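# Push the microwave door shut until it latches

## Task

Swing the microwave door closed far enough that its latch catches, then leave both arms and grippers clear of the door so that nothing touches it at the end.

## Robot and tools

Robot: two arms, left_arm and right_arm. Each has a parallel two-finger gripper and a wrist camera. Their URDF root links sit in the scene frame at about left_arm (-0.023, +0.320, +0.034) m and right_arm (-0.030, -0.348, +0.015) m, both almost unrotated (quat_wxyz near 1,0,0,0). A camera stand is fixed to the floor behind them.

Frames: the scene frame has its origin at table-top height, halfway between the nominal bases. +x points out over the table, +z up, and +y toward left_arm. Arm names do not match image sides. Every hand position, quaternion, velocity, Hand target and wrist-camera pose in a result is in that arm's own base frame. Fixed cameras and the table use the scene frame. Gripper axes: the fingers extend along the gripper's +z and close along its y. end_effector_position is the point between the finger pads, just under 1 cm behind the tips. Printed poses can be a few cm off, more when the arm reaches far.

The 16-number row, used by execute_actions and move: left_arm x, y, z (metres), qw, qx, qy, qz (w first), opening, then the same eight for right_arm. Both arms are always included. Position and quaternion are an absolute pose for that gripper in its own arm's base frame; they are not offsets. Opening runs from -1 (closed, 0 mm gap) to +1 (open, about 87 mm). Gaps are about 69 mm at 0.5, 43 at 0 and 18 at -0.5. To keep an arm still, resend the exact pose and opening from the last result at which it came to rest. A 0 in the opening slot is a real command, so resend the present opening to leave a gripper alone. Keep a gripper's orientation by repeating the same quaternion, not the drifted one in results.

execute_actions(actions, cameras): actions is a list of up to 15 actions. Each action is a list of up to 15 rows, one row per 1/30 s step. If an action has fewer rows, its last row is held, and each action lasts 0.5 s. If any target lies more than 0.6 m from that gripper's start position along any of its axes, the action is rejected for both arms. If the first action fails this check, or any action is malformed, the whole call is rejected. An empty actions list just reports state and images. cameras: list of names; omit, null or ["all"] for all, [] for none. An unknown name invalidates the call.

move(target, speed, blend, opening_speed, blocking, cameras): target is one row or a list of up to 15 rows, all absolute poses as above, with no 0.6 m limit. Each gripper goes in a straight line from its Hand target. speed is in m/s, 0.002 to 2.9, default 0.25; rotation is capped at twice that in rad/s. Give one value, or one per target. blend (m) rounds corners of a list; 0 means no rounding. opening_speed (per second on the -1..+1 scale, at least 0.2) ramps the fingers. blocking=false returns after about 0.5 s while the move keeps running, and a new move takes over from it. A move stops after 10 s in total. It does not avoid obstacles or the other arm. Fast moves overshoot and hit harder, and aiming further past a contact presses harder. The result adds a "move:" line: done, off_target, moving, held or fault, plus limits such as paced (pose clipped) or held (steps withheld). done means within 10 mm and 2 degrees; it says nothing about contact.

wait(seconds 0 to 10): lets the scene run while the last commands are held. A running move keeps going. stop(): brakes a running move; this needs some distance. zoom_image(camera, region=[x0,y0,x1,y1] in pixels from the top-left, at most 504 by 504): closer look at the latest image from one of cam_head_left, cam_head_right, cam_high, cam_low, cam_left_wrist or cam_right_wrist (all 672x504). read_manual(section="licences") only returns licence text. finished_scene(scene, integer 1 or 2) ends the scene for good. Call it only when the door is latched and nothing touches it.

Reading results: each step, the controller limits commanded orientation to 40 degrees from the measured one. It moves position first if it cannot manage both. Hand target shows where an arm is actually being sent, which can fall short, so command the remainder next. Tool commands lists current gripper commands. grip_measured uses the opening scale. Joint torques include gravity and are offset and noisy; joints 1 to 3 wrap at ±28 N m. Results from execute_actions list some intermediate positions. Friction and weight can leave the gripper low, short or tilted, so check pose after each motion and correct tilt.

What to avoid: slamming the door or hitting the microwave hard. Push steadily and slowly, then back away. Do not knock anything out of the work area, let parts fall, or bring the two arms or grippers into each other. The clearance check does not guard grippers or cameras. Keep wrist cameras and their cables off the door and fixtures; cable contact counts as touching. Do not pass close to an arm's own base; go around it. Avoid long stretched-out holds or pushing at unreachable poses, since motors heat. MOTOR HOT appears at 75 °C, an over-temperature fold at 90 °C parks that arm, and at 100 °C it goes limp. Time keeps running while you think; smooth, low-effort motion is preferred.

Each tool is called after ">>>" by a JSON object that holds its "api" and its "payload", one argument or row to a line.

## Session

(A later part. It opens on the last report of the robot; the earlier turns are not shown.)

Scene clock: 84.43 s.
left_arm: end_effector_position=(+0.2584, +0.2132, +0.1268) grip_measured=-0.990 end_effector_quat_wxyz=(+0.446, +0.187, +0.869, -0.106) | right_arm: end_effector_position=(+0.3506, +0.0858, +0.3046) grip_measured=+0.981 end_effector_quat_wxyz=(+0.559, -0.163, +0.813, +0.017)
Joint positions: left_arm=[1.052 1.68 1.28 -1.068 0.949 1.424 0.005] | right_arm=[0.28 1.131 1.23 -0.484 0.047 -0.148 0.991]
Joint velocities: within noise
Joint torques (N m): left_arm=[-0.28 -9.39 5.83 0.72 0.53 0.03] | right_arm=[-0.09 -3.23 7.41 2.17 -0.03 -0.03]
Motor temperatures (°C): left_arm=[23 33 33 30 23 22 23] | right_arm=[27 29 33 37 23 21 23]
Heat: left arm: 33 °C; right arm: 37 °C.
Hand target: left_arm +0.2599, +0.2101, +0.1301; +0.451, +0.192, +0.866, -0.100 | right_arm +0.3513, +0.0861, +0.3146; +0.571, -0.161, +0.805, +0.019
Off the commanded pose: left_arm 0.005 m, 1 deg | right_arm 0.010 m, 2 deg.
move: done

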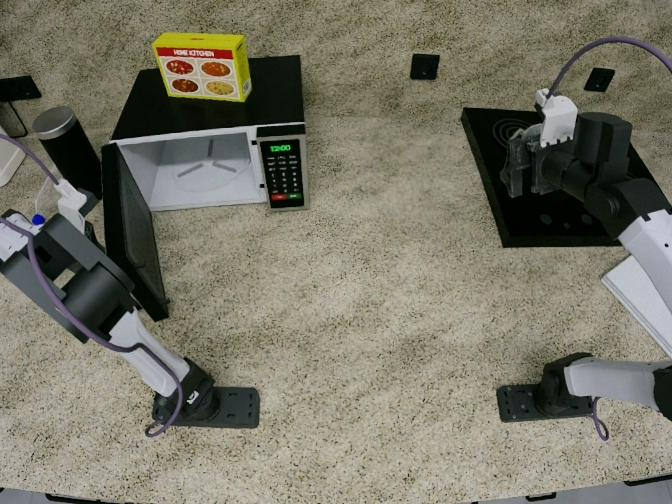

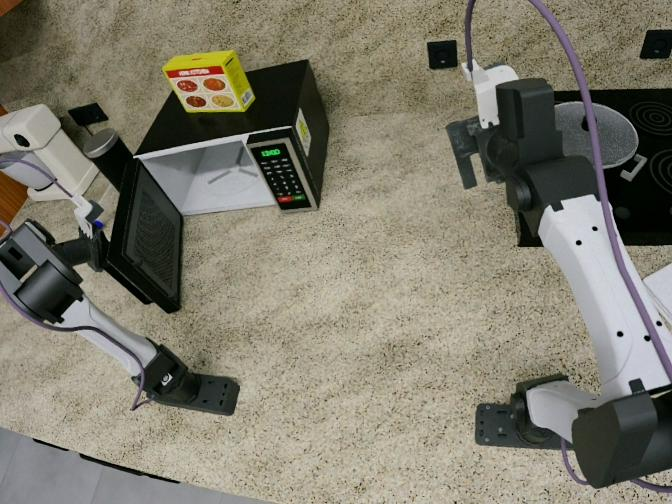

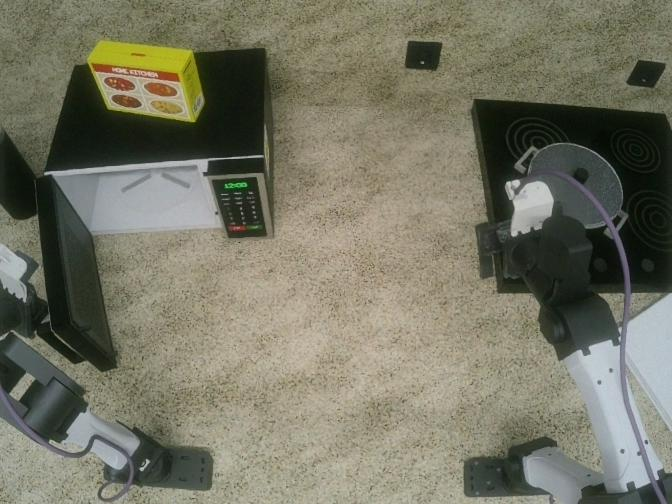

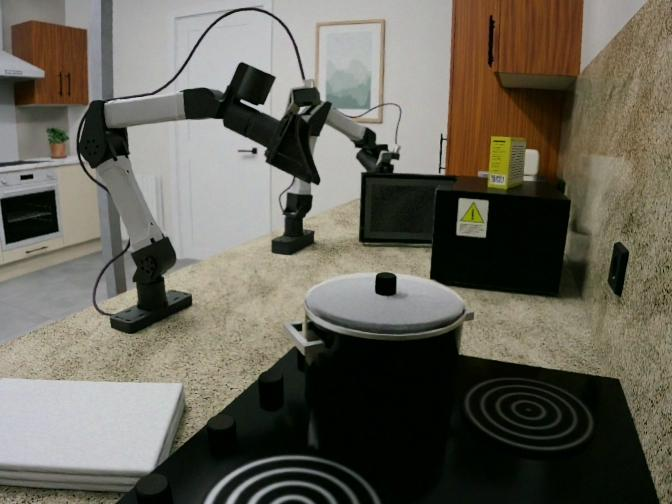

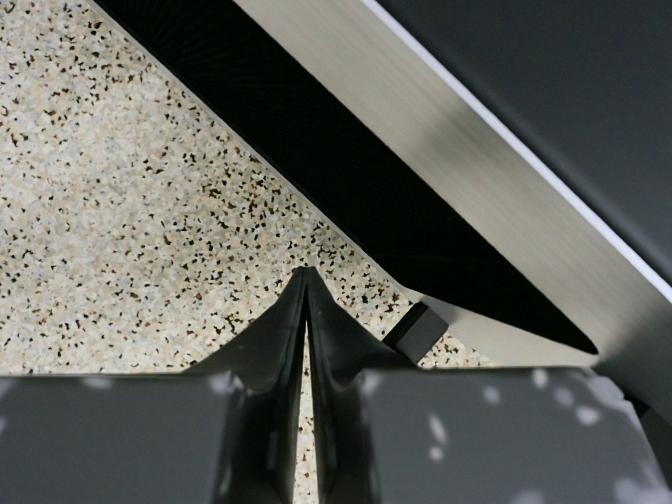

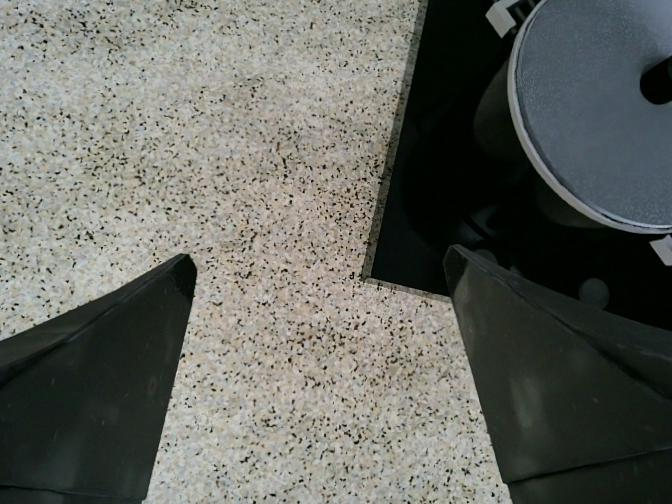

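>>> {"api": "move", "payload": {
  "target": [
    [0.275,0.15,0.13,0.46,0.077,0.884,-0.04,-1,0.3515,0.0861,0.3146,0.571,-0.161,0.805,0.019,1]
  ],
  "speed": 0.06
}}

Scene clock: 89.77 s.
left_arm: end_effector_position=(+0.2748, +0.1522, +0.1302) grip_measured=-0.990 end_effector_quat_wxyz=(+0.457, +0.075, +0.885, -0.045) | right_arm: end_effector_position=(+0.3506, +0.0858, +0.3046) grip_measured=+0.981 end_effector_quat_wxyz=(+0.559, -0.163, +0.813, +0.017)
Joint positions: left_arm=[0.836 1.271 0.868 -0.529 0.768 0.739 0.005] | right_arm=[0.28 1.131 1.23 -0.484 0.047 -0.148 0.991]
Joint velocities: within noise
Joint torques (N m): left_arm=[-0.39 -6 6.64 1.53 0.32 0.07] | right_arm=[-0.12 -3.59 7.49 2.11 -0.03 -0.01]
Motor temperatures (°C): left_arm=[23 32 33 30 23 22 23] | right_arm=[27 29 33 37 23 21 23]
Heat: left arm: 33 °C; right arm: 37 °C.
Hand target: left_arm +0.2750, +0.1500, +0.1300; +0.460, +0.077, +0.884, -0.040 | right_arm +0.3513, +0.0861, +0.3146; +0.571, -0.161, +0.805, +0.019
Off the commanded pose: left_arm 0.002 m, 1 deg | right_arm 0.010 m, 2 deg.
move: done

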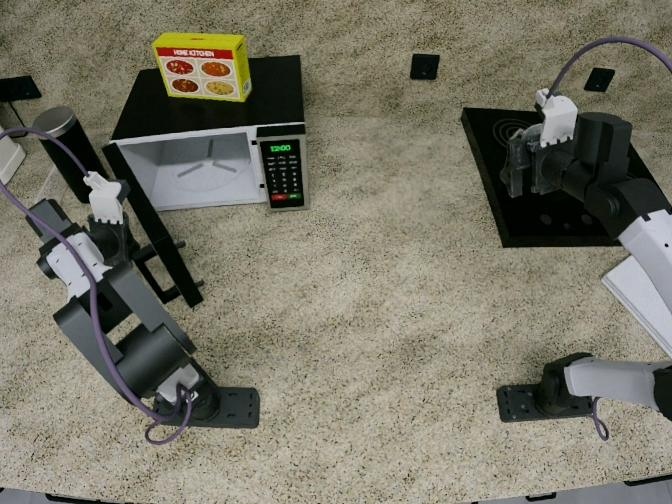

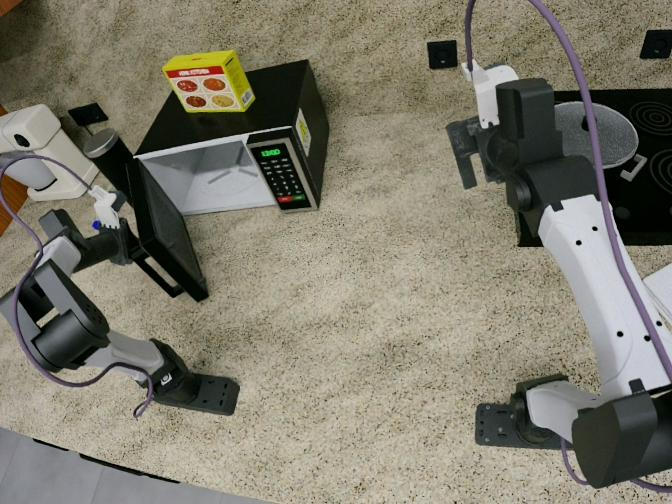

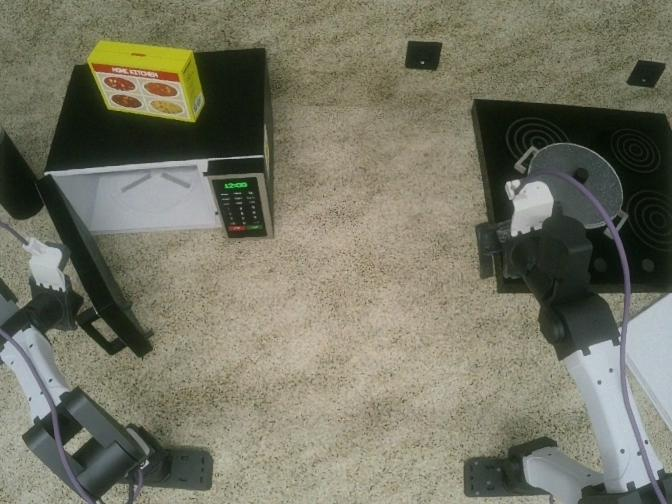

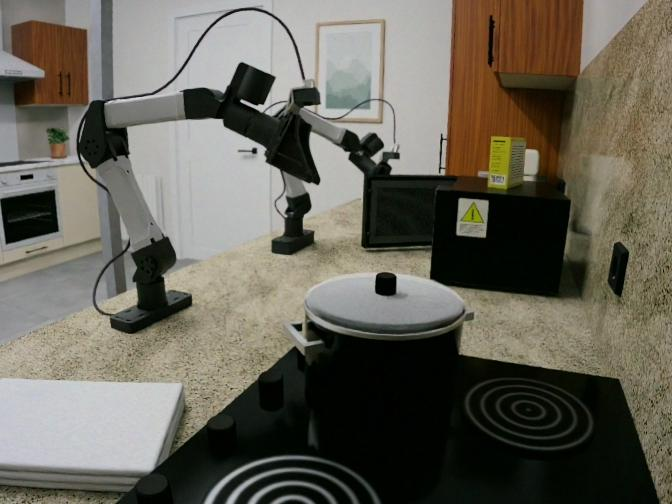

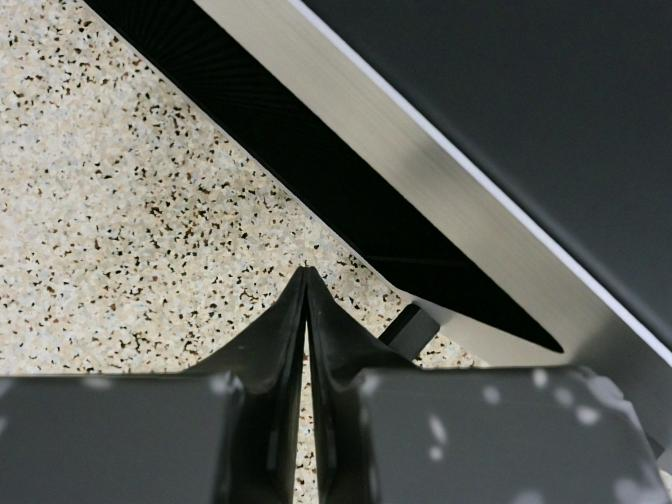

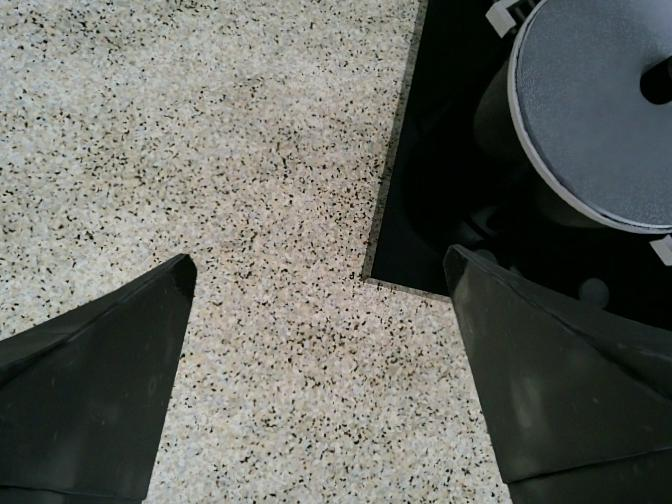

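>>> {"api": "move", "payload": {
  "target": [
    [0.295,0.08,0.13,0.461,-0.039,0.886,0.02,-1,0.3515,0.0861,0.3146,0.571,-0.161,0.805,0.019,1]
  ],
  "speed": 0.06
}}

Scene clock: 95.83 s.
left_arm: end_effector_position=(+0.2950, +0.0817, +0.1308) grip_measured=-0.990 end_effector_quat_wxyz=(+0.456, -0.038, +0.889, +0.018) | right_arm: end_effector_position=(+0.3506, +0.0858, +0.3046) grip_measured=+0.981 end_effector_quat_wxyz=(+0.559, -0.163, +0.813, +0.017)
Joint positions: left_arm=[0.387 1.017 0.671 -0.299 0.246 0.179 0.005] | right_arm=[0.28 1.131 1.23 -0.484 0.047 -0.148 0.991]
Joint velocities: within noise
Joint torques (N m): left_arm=[-0.46 -3.99 7.1 2 0.04 0.04] | right_arm=[0.14 -3.45 7.6 2.12 -0.02 0.02]
Motor temperatures (°C): left_arm=[23 32 33 31 23 22 23] | right_arm=[27 29 33 37 23 21 23]
Heat: left arm: 33 °C; right arm: 37 °C.
Hand target: left_arm +0.2950, +0.0801, +0.1300; +0.461, -0.039, +0.886, +0.020 | right_arm +0.3513, +0.0861, +0.3146; +0.571, -0.161, +0.805, +0.019
Off the commanded pose: left_arm 0.002 m, 1 deg | right_arm 0.010 m, 2 deg.
move: done

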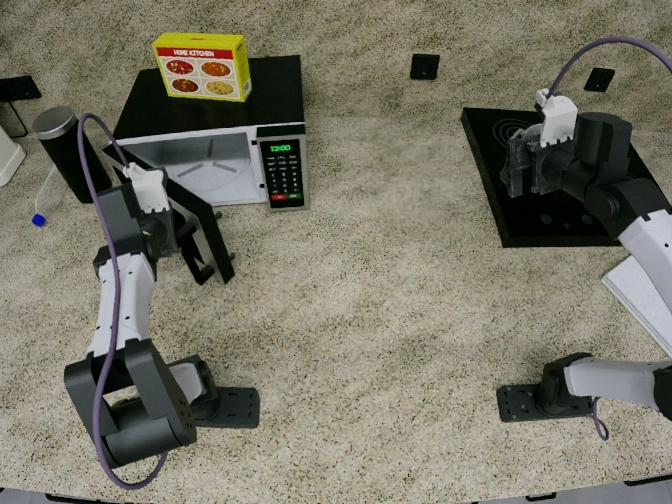

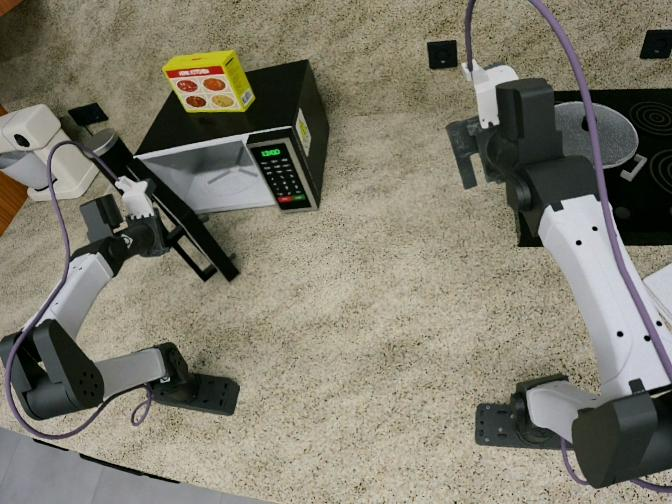

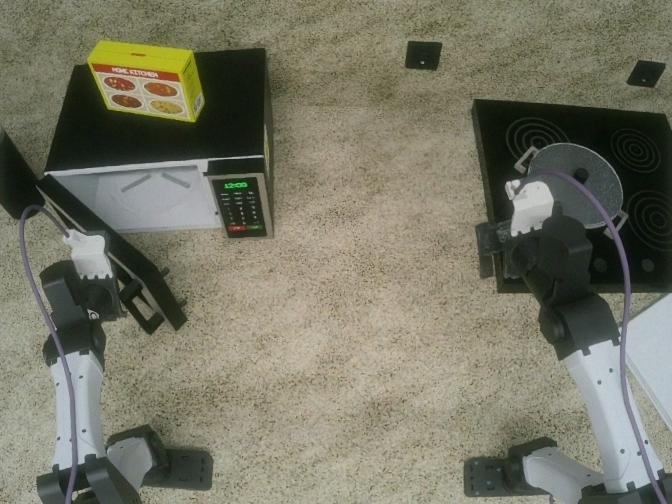

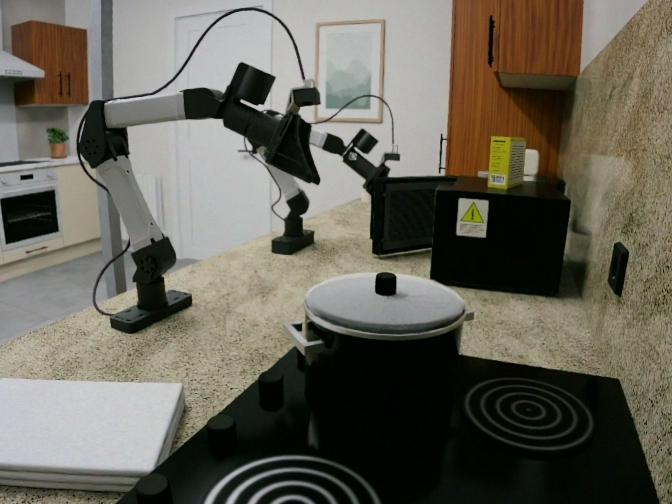

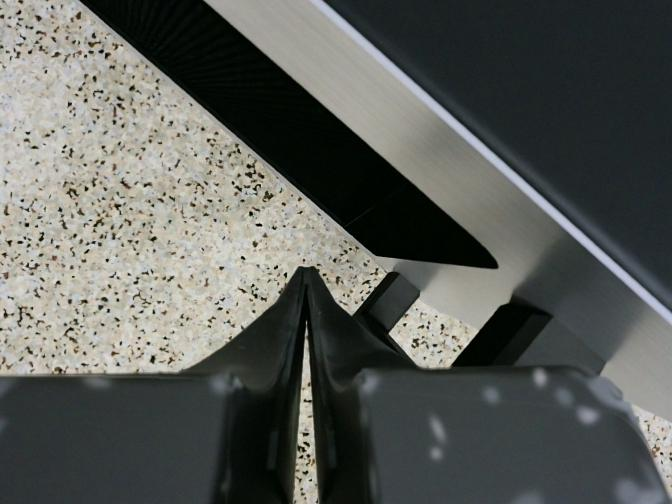

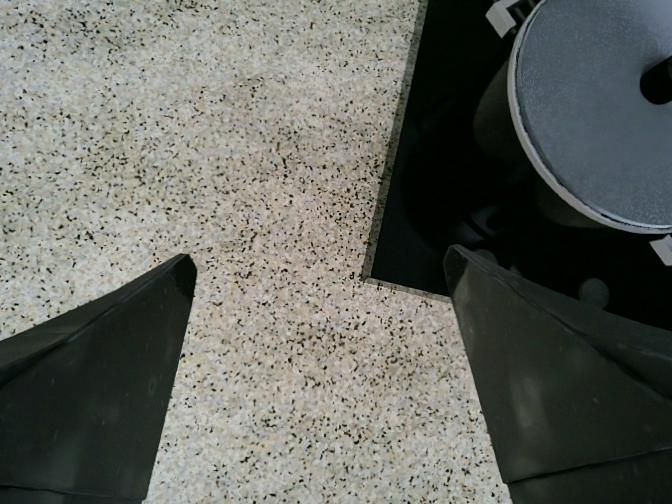

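>>> {"api": "move", "payload": {
  "target": [
    [0.325,0.025,0.13,0.462,0,0.887,0,-1,0.3515,0.0861,0.3146,0.571,-0.161,0.805,0.019,1]
  ],
  "speed": 0.06
}}

Scene clock: 100.50 s.
left_arm: end_effector_position=(+0.3215, +0.0302, +0.1260) grip_measured=-0.990 end_effector_quat_wxyz=(+0.460, -0.003, +0.888, +0.007) | right_arm: end_effector_position=(+0.3506, +0.0858, +0.3046) grip_measured=+0.981 end_effector_quat_wxyz=(+0.559, -0.163, +0.813, +0.017)
Joint positions: left_arm=[0.135 1.078 0.671 -0.212 0.095 0.079 0.005] | right_arm=[0.28 1.131 1.23 -0.484 0.047 -0.148 0.991]
Joint velocities: within noise
Joint torques (N m): left_arm=[-0.76 -2.82 10.29 1.83 0.13 -0.03] | right_arm=[0.13 -3.77 7.41 2.15 -0.03 -0.04]
Motor temperatures (°C): left_arm=[23 31 34 32 23 22 23] | right_arm=[27 29 33 37 23 21 23]
Heat: left arm: 34 °C; right arm: 37 °C.
Hand target: left_arm +0.3249, +0.0250, +0.1299; +0.462, +0.000, +0.887, +0.000 | right_arm +0.3513, +0.0861, +0.3146; +0.571, -0.161, +0.805, +0.019
Off the commanded pose: left_arm 0.007 m, 1 deg | right_arm 0.010 m, 2 deg.
move: done

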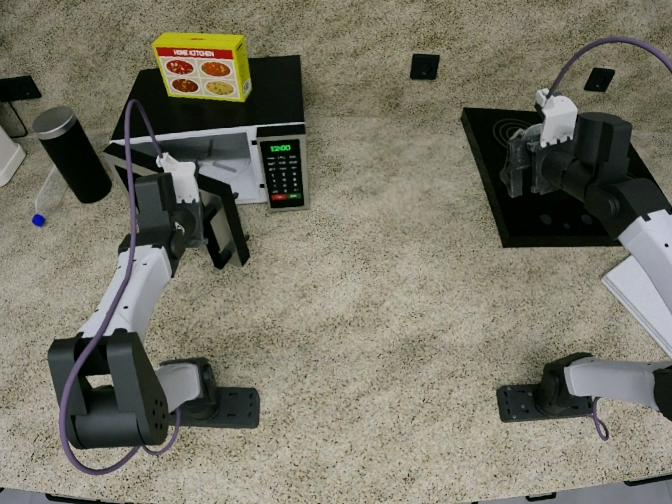

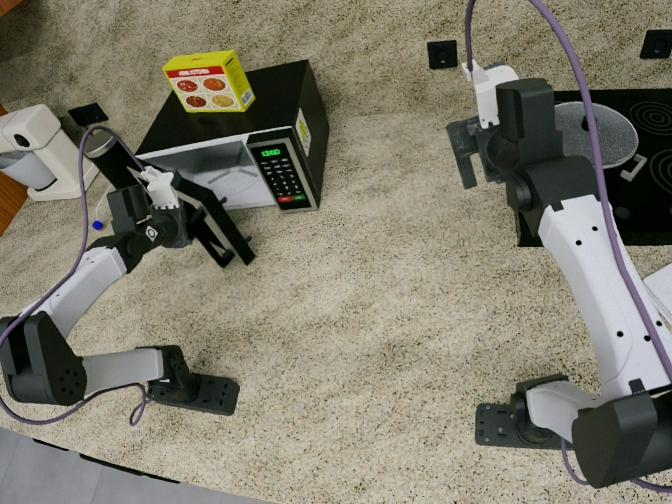

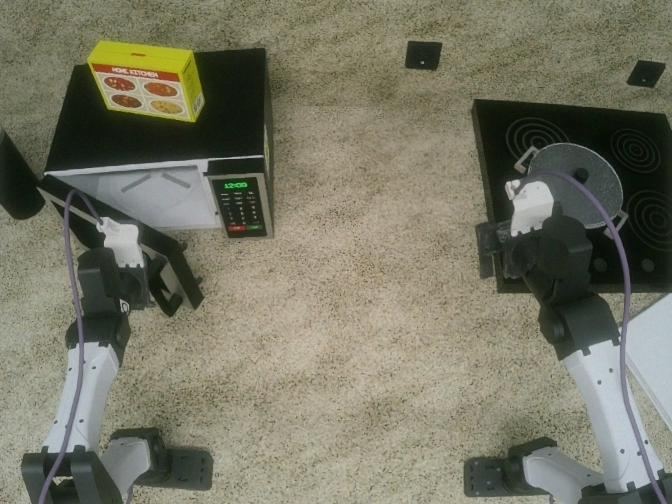

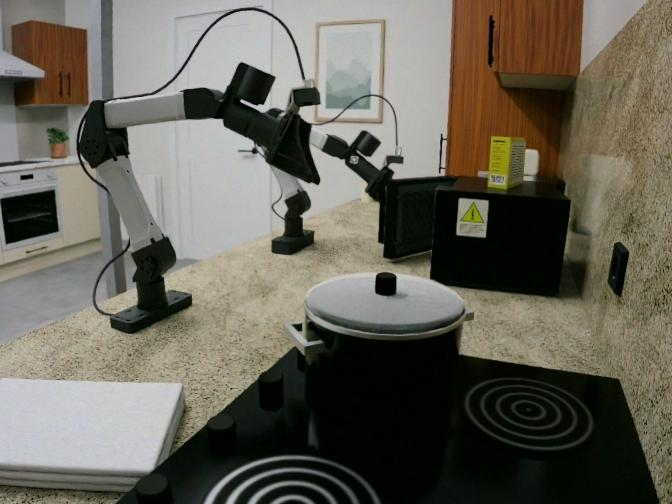

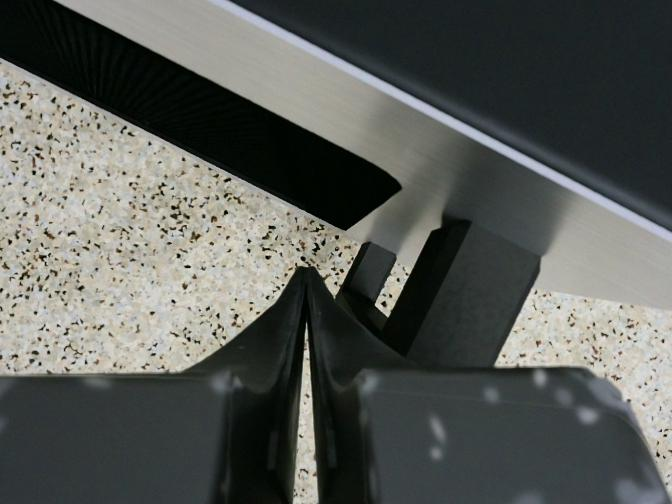

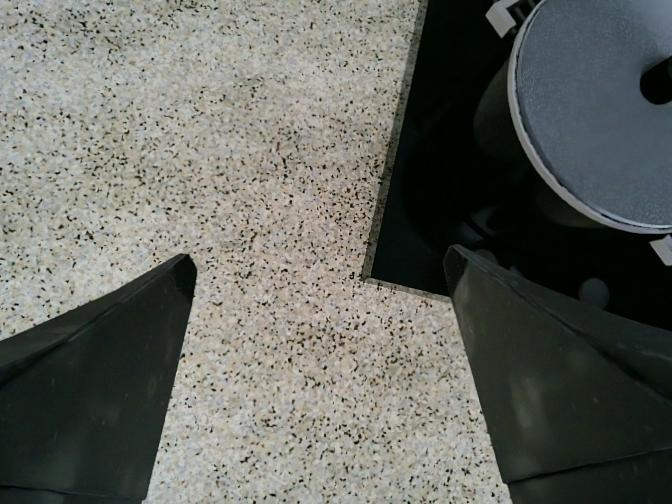

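>>> {"api": "move", "payload": {
  "target": [
    [0.365,0.005,0.13,0.462,0,0.887,0,-1,0.3515,0.0861,0.3146,0.571,-0.161,0.805,0.019,1]
  ],
  "speed": 0.06
}}

Scene clock: 105.50 s.
left_arm: end_effector_position=(+0.3562, +0.0083, +0.1195) grip_measured=-0.990 end_effector_quat_wxyz=(+0.450, +0.000, +0.893, +0.002) | right_arm: end_effector_position=(+0.3506, +0.0858, +0.3046) grip_measured=+0.981 end_effector_quat_wxyz=(+0.559, -0.163, +0.813, +0.017)
Joint positions: left_arm=[0.032 1.248 0.758 -0.148 0.022 0.021 0.005] | right_arm=[0.28 1.131 1.23 -0.484 0.047 -0.148 0.991]
Joint velocities: within noise
Joint torques (N m): left_arm=[-0.57 -4.1 11.34 1.93 0.02 -0.01] | right_arm=[0.02 -3.43 7.45 2.19 -0.09 0]
Motor temperatures (°C): left_arm=[23 30 34 32 23 22 23] | right_arm=[27 29 33 38 23 21 23]
Heat: left arm: 34 °C; right arm: 38 °C.
Hand target: left_arm +0.3646, +0.0050, +0.1301; +0.462, +0.000, +0.887, +0.000 | right_arm +0.3513, +0.0861, +0.3146; +0.571, -0.161, +0.805, +0.019
Off the commanded pose: left_arm 0.014 m, 2 deg | right_arm 0.010 m, 2 deg.
move: off_target (left_arm)

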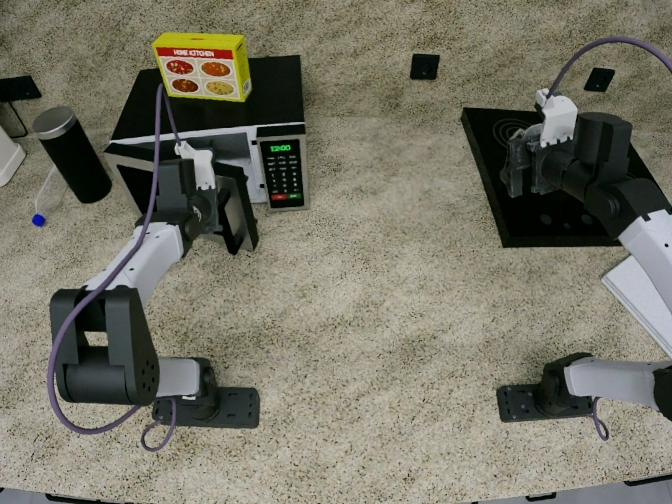

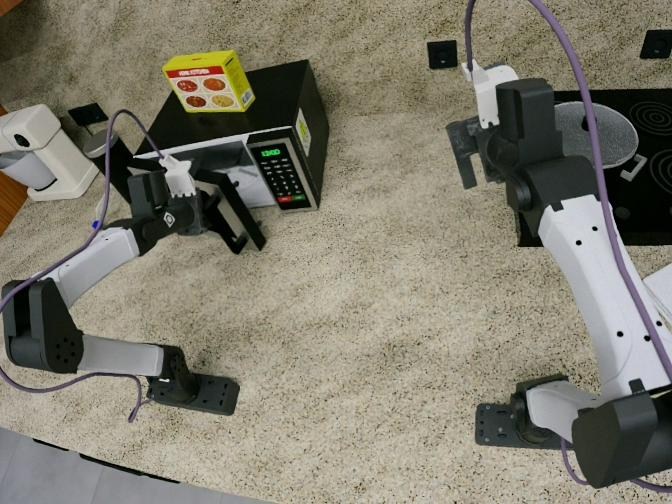

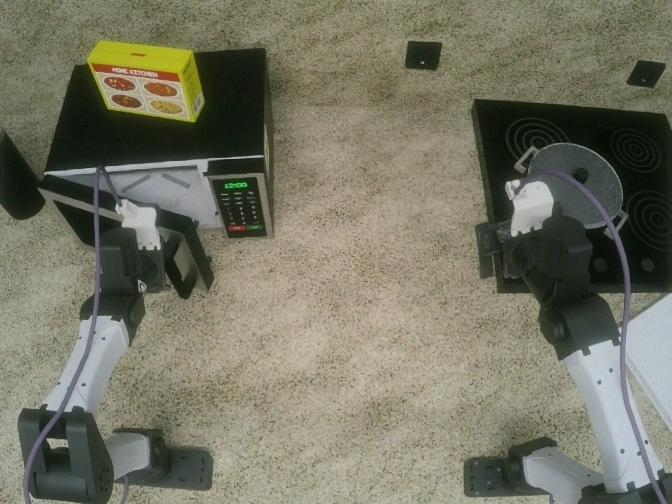

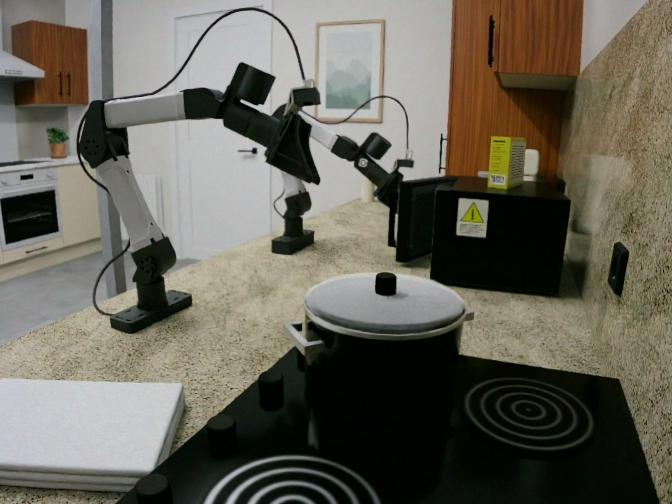

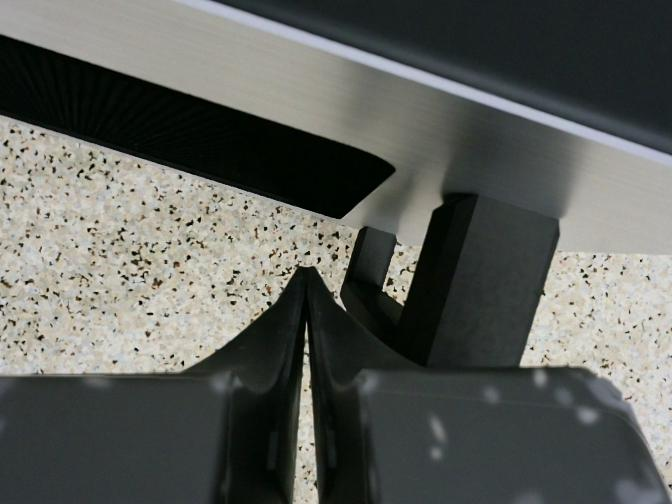

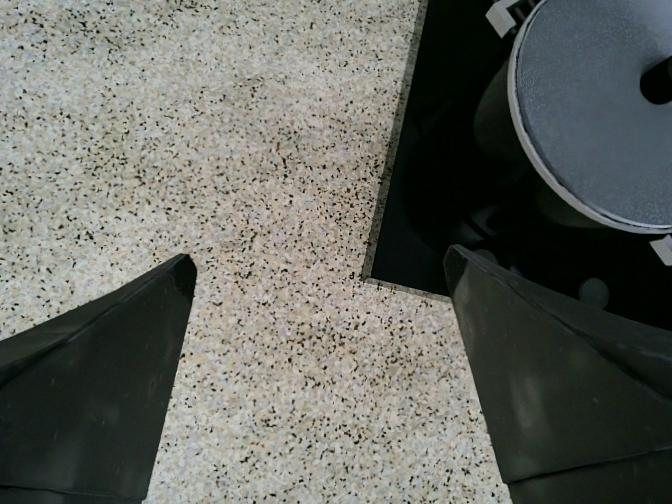

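>>> {"api": "move", "payload": {
  "target": [
    [0.41,0.0,0.14,0.50,0,0.866,0,-1,0.3515,0.0861,0.3146,0.571,-0.161,0.805,0.019,1]
  ],
  "speed": 0.05
}}

Scene clock: 109.63 s.
left_arm: end_effector_position=(+0.3979, +0.0021, +0.1260) grip_measured=-0.990 end_effector_quat_wxyz=(+0.482, +0.003, +0.876, +0.000) | right_arm: end_effector_position=(+0.3506, +0.0858, +0.3046) grip_measured=+0.981 end_effector_quat_wxyz=(+0.559, -0.163, +0.813, +0.017)
Joint positions: left_arm=[0.009 1.379 0.826 -0.013 0.01 0.009 0.005] | right_arm=[0.28 1.131 1.23 -0.484 0.047 -0.148 0.991]
Joint velocities: within noise
Joint torques (N m): left_arm=[-0.38 -5.16 11.73 2.09 -0.03 0.01] | right_arm=[-0.06 -3.33 7.45 2.16 -0.01 -0.03]
Motor temperatures (°C): left_arm=[23 30 35 33 23 22 23] | right_arm=[27 29 33 38 23 21 23]
Heat: left arm: 35 °C; right arm: 38 °C.
Hand target: left_arm +0.4091, -0.0001, +0.1401; +0.500, +0.000, +0.866, +0.000 | right_arm +0.3513, +0.0861, +0.3146; +0.571, -0.161, +0.805, +0.019
Off the commanded pose: left_arm 0.019 m, 2 deg | right_arm 0.010 m, 2 deg.
move: off_target (left_arm)

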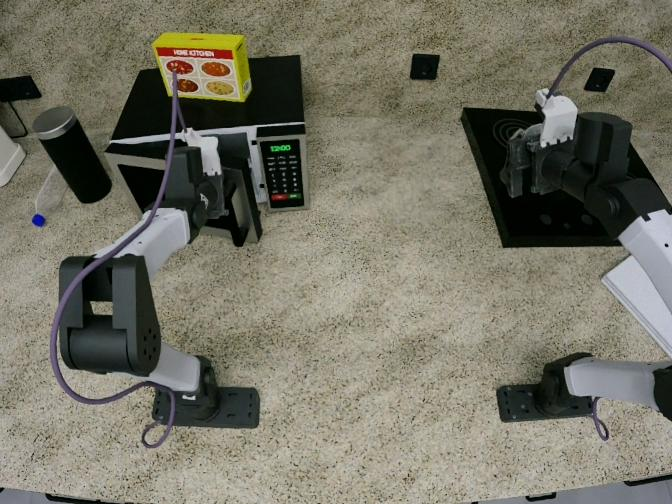

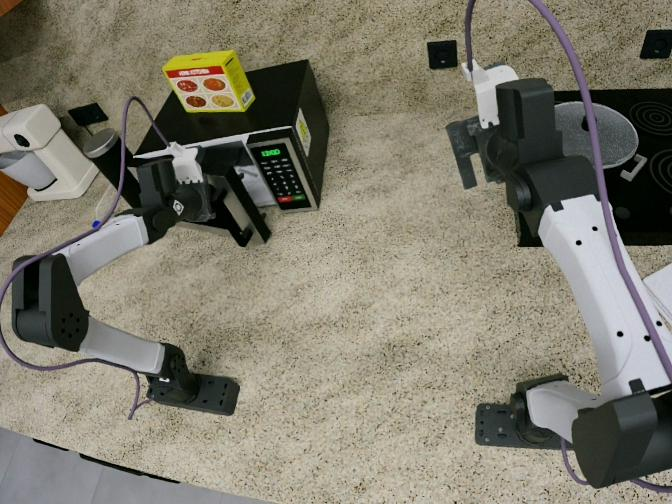

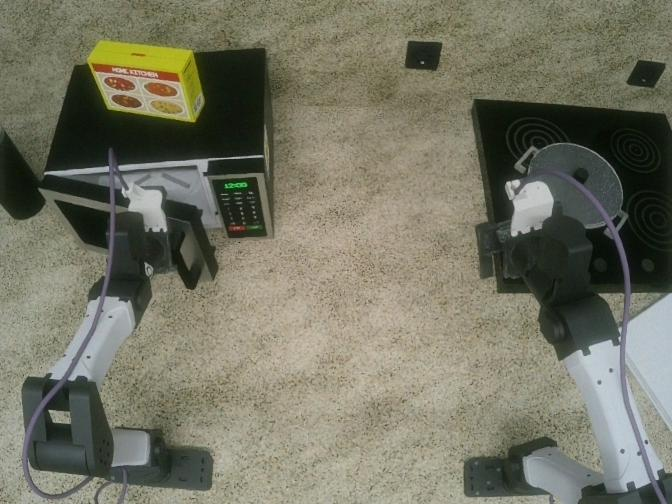

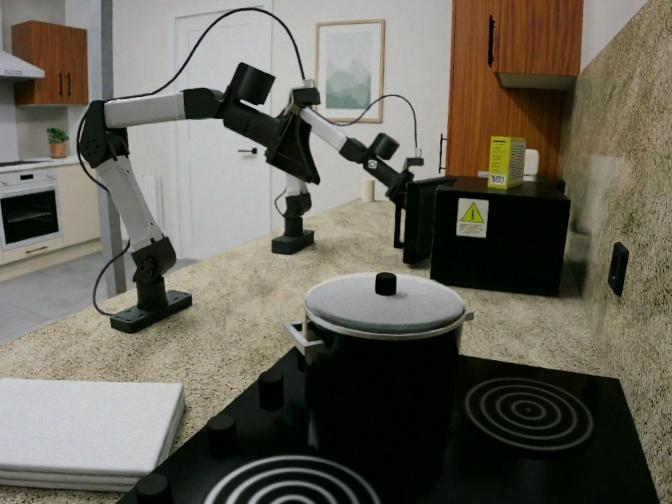

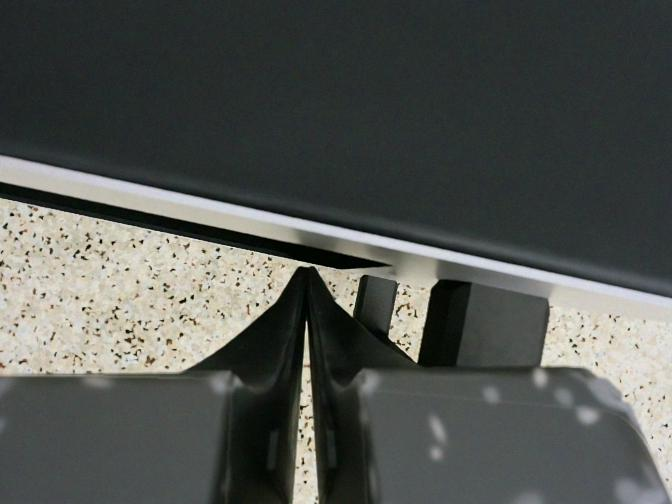

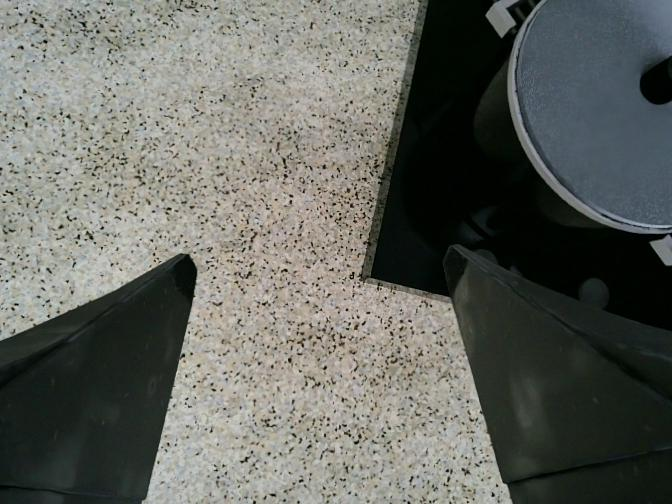

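>>> {"api": "move", "payload": {
  "target": [
    [0.44,0.0,0.14,0.574,0,0.819,0,-1,0.3515,0.0861,0.3146,0.571,-0.161,0.805,0.019,1]
  ],
  "speed": 0.05
}}

Scene clock: 116.63 s.
left_arm: end_effector_position=(+0.4406, +0.0027, +0.1464) grip_measured=-0.990 end_effector_quat_wxyz=(+0.575, +0.003, +0.818, +0.002) | right_arm: end_effector_position=(+0.3506, +0.0858, +0.3046) grip_measured=+0.981 end_effector_quat_wxyz=(+0.559, -0.163, +0.813, +0.017)
Joint positions: left_arm=[0.009 1.461 0.787 0.329 0.008 0.009 0.005] | right_arm=[0.28 1.131 1.23 -0.484 0.047 -0.148 0.991]
Joint velocities: within noise
Joint torques (N m): left_arm=[-0.43 -5.74 6.94 2.2 -0.05 0.03] | right_arm=[0.12 -3.62 7.5 2.16 -0.01 0.02]
Motor temperatures (°C): left_arm=[23 29 36 34 23 22 23] | right_arm=[27 29 33 38 23 21 23]
Heat: left arm: 36 °C; right arm: 38 °C.
Hand target: left_arm +0.4399, +0.0000, +0.1401; +0.574, +0.000, +0.819, +0.000 | right_arm +0.3513, +0.0861, +0.3146; +0.571, -0.161, +0.805, +0.019
Off the commanded pose: left_arm 0.007 m, 0 deg | right_arm 0.010 m, 2 deg.
move: done

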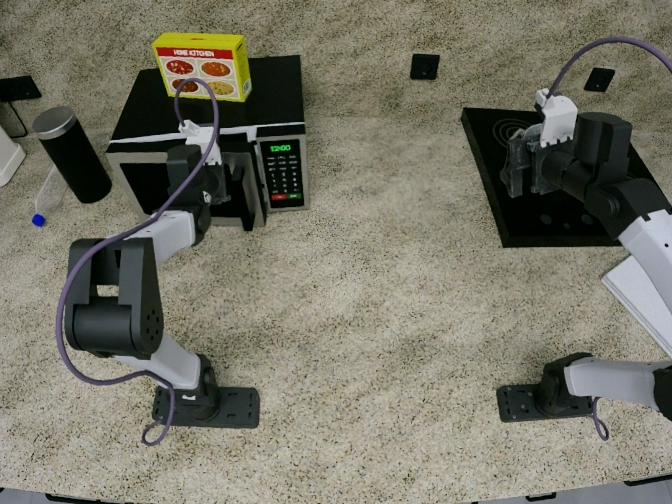

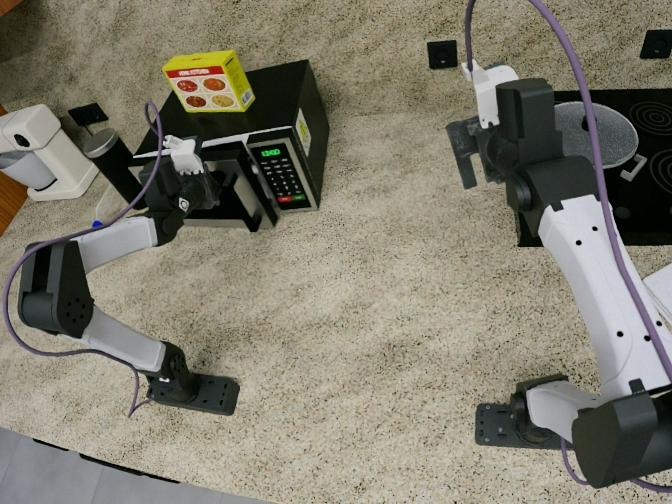

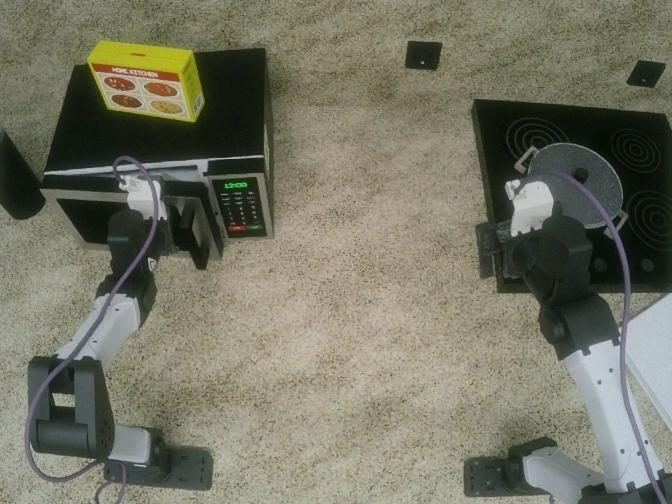

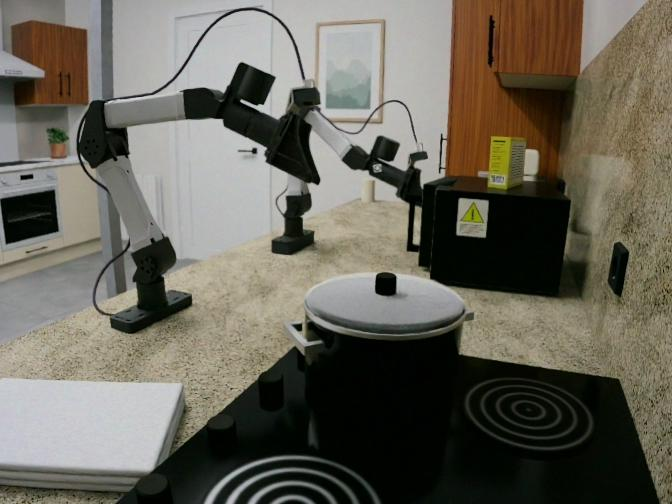

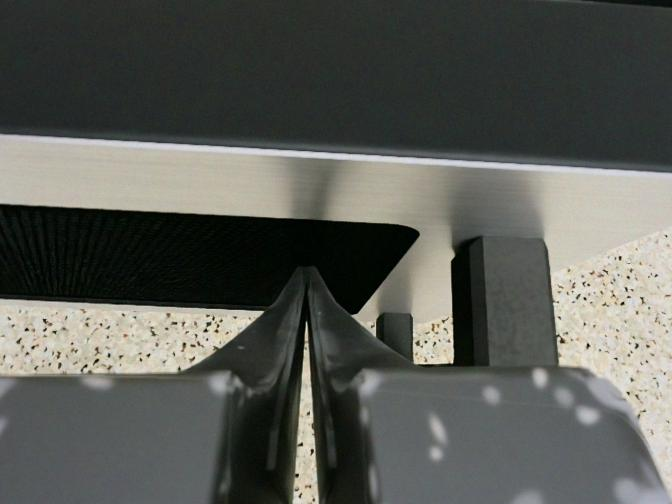

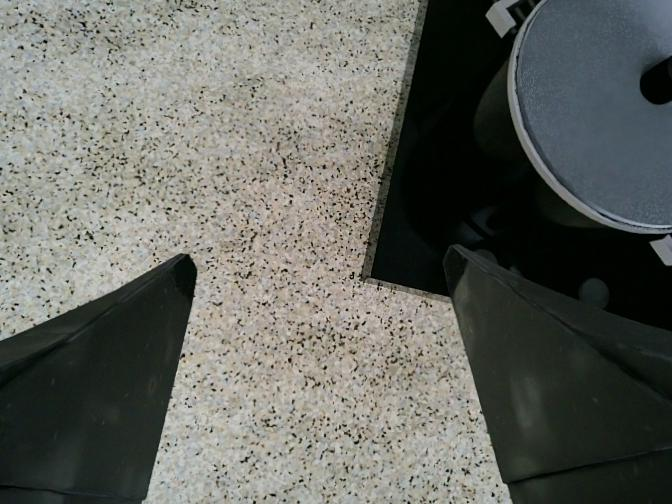

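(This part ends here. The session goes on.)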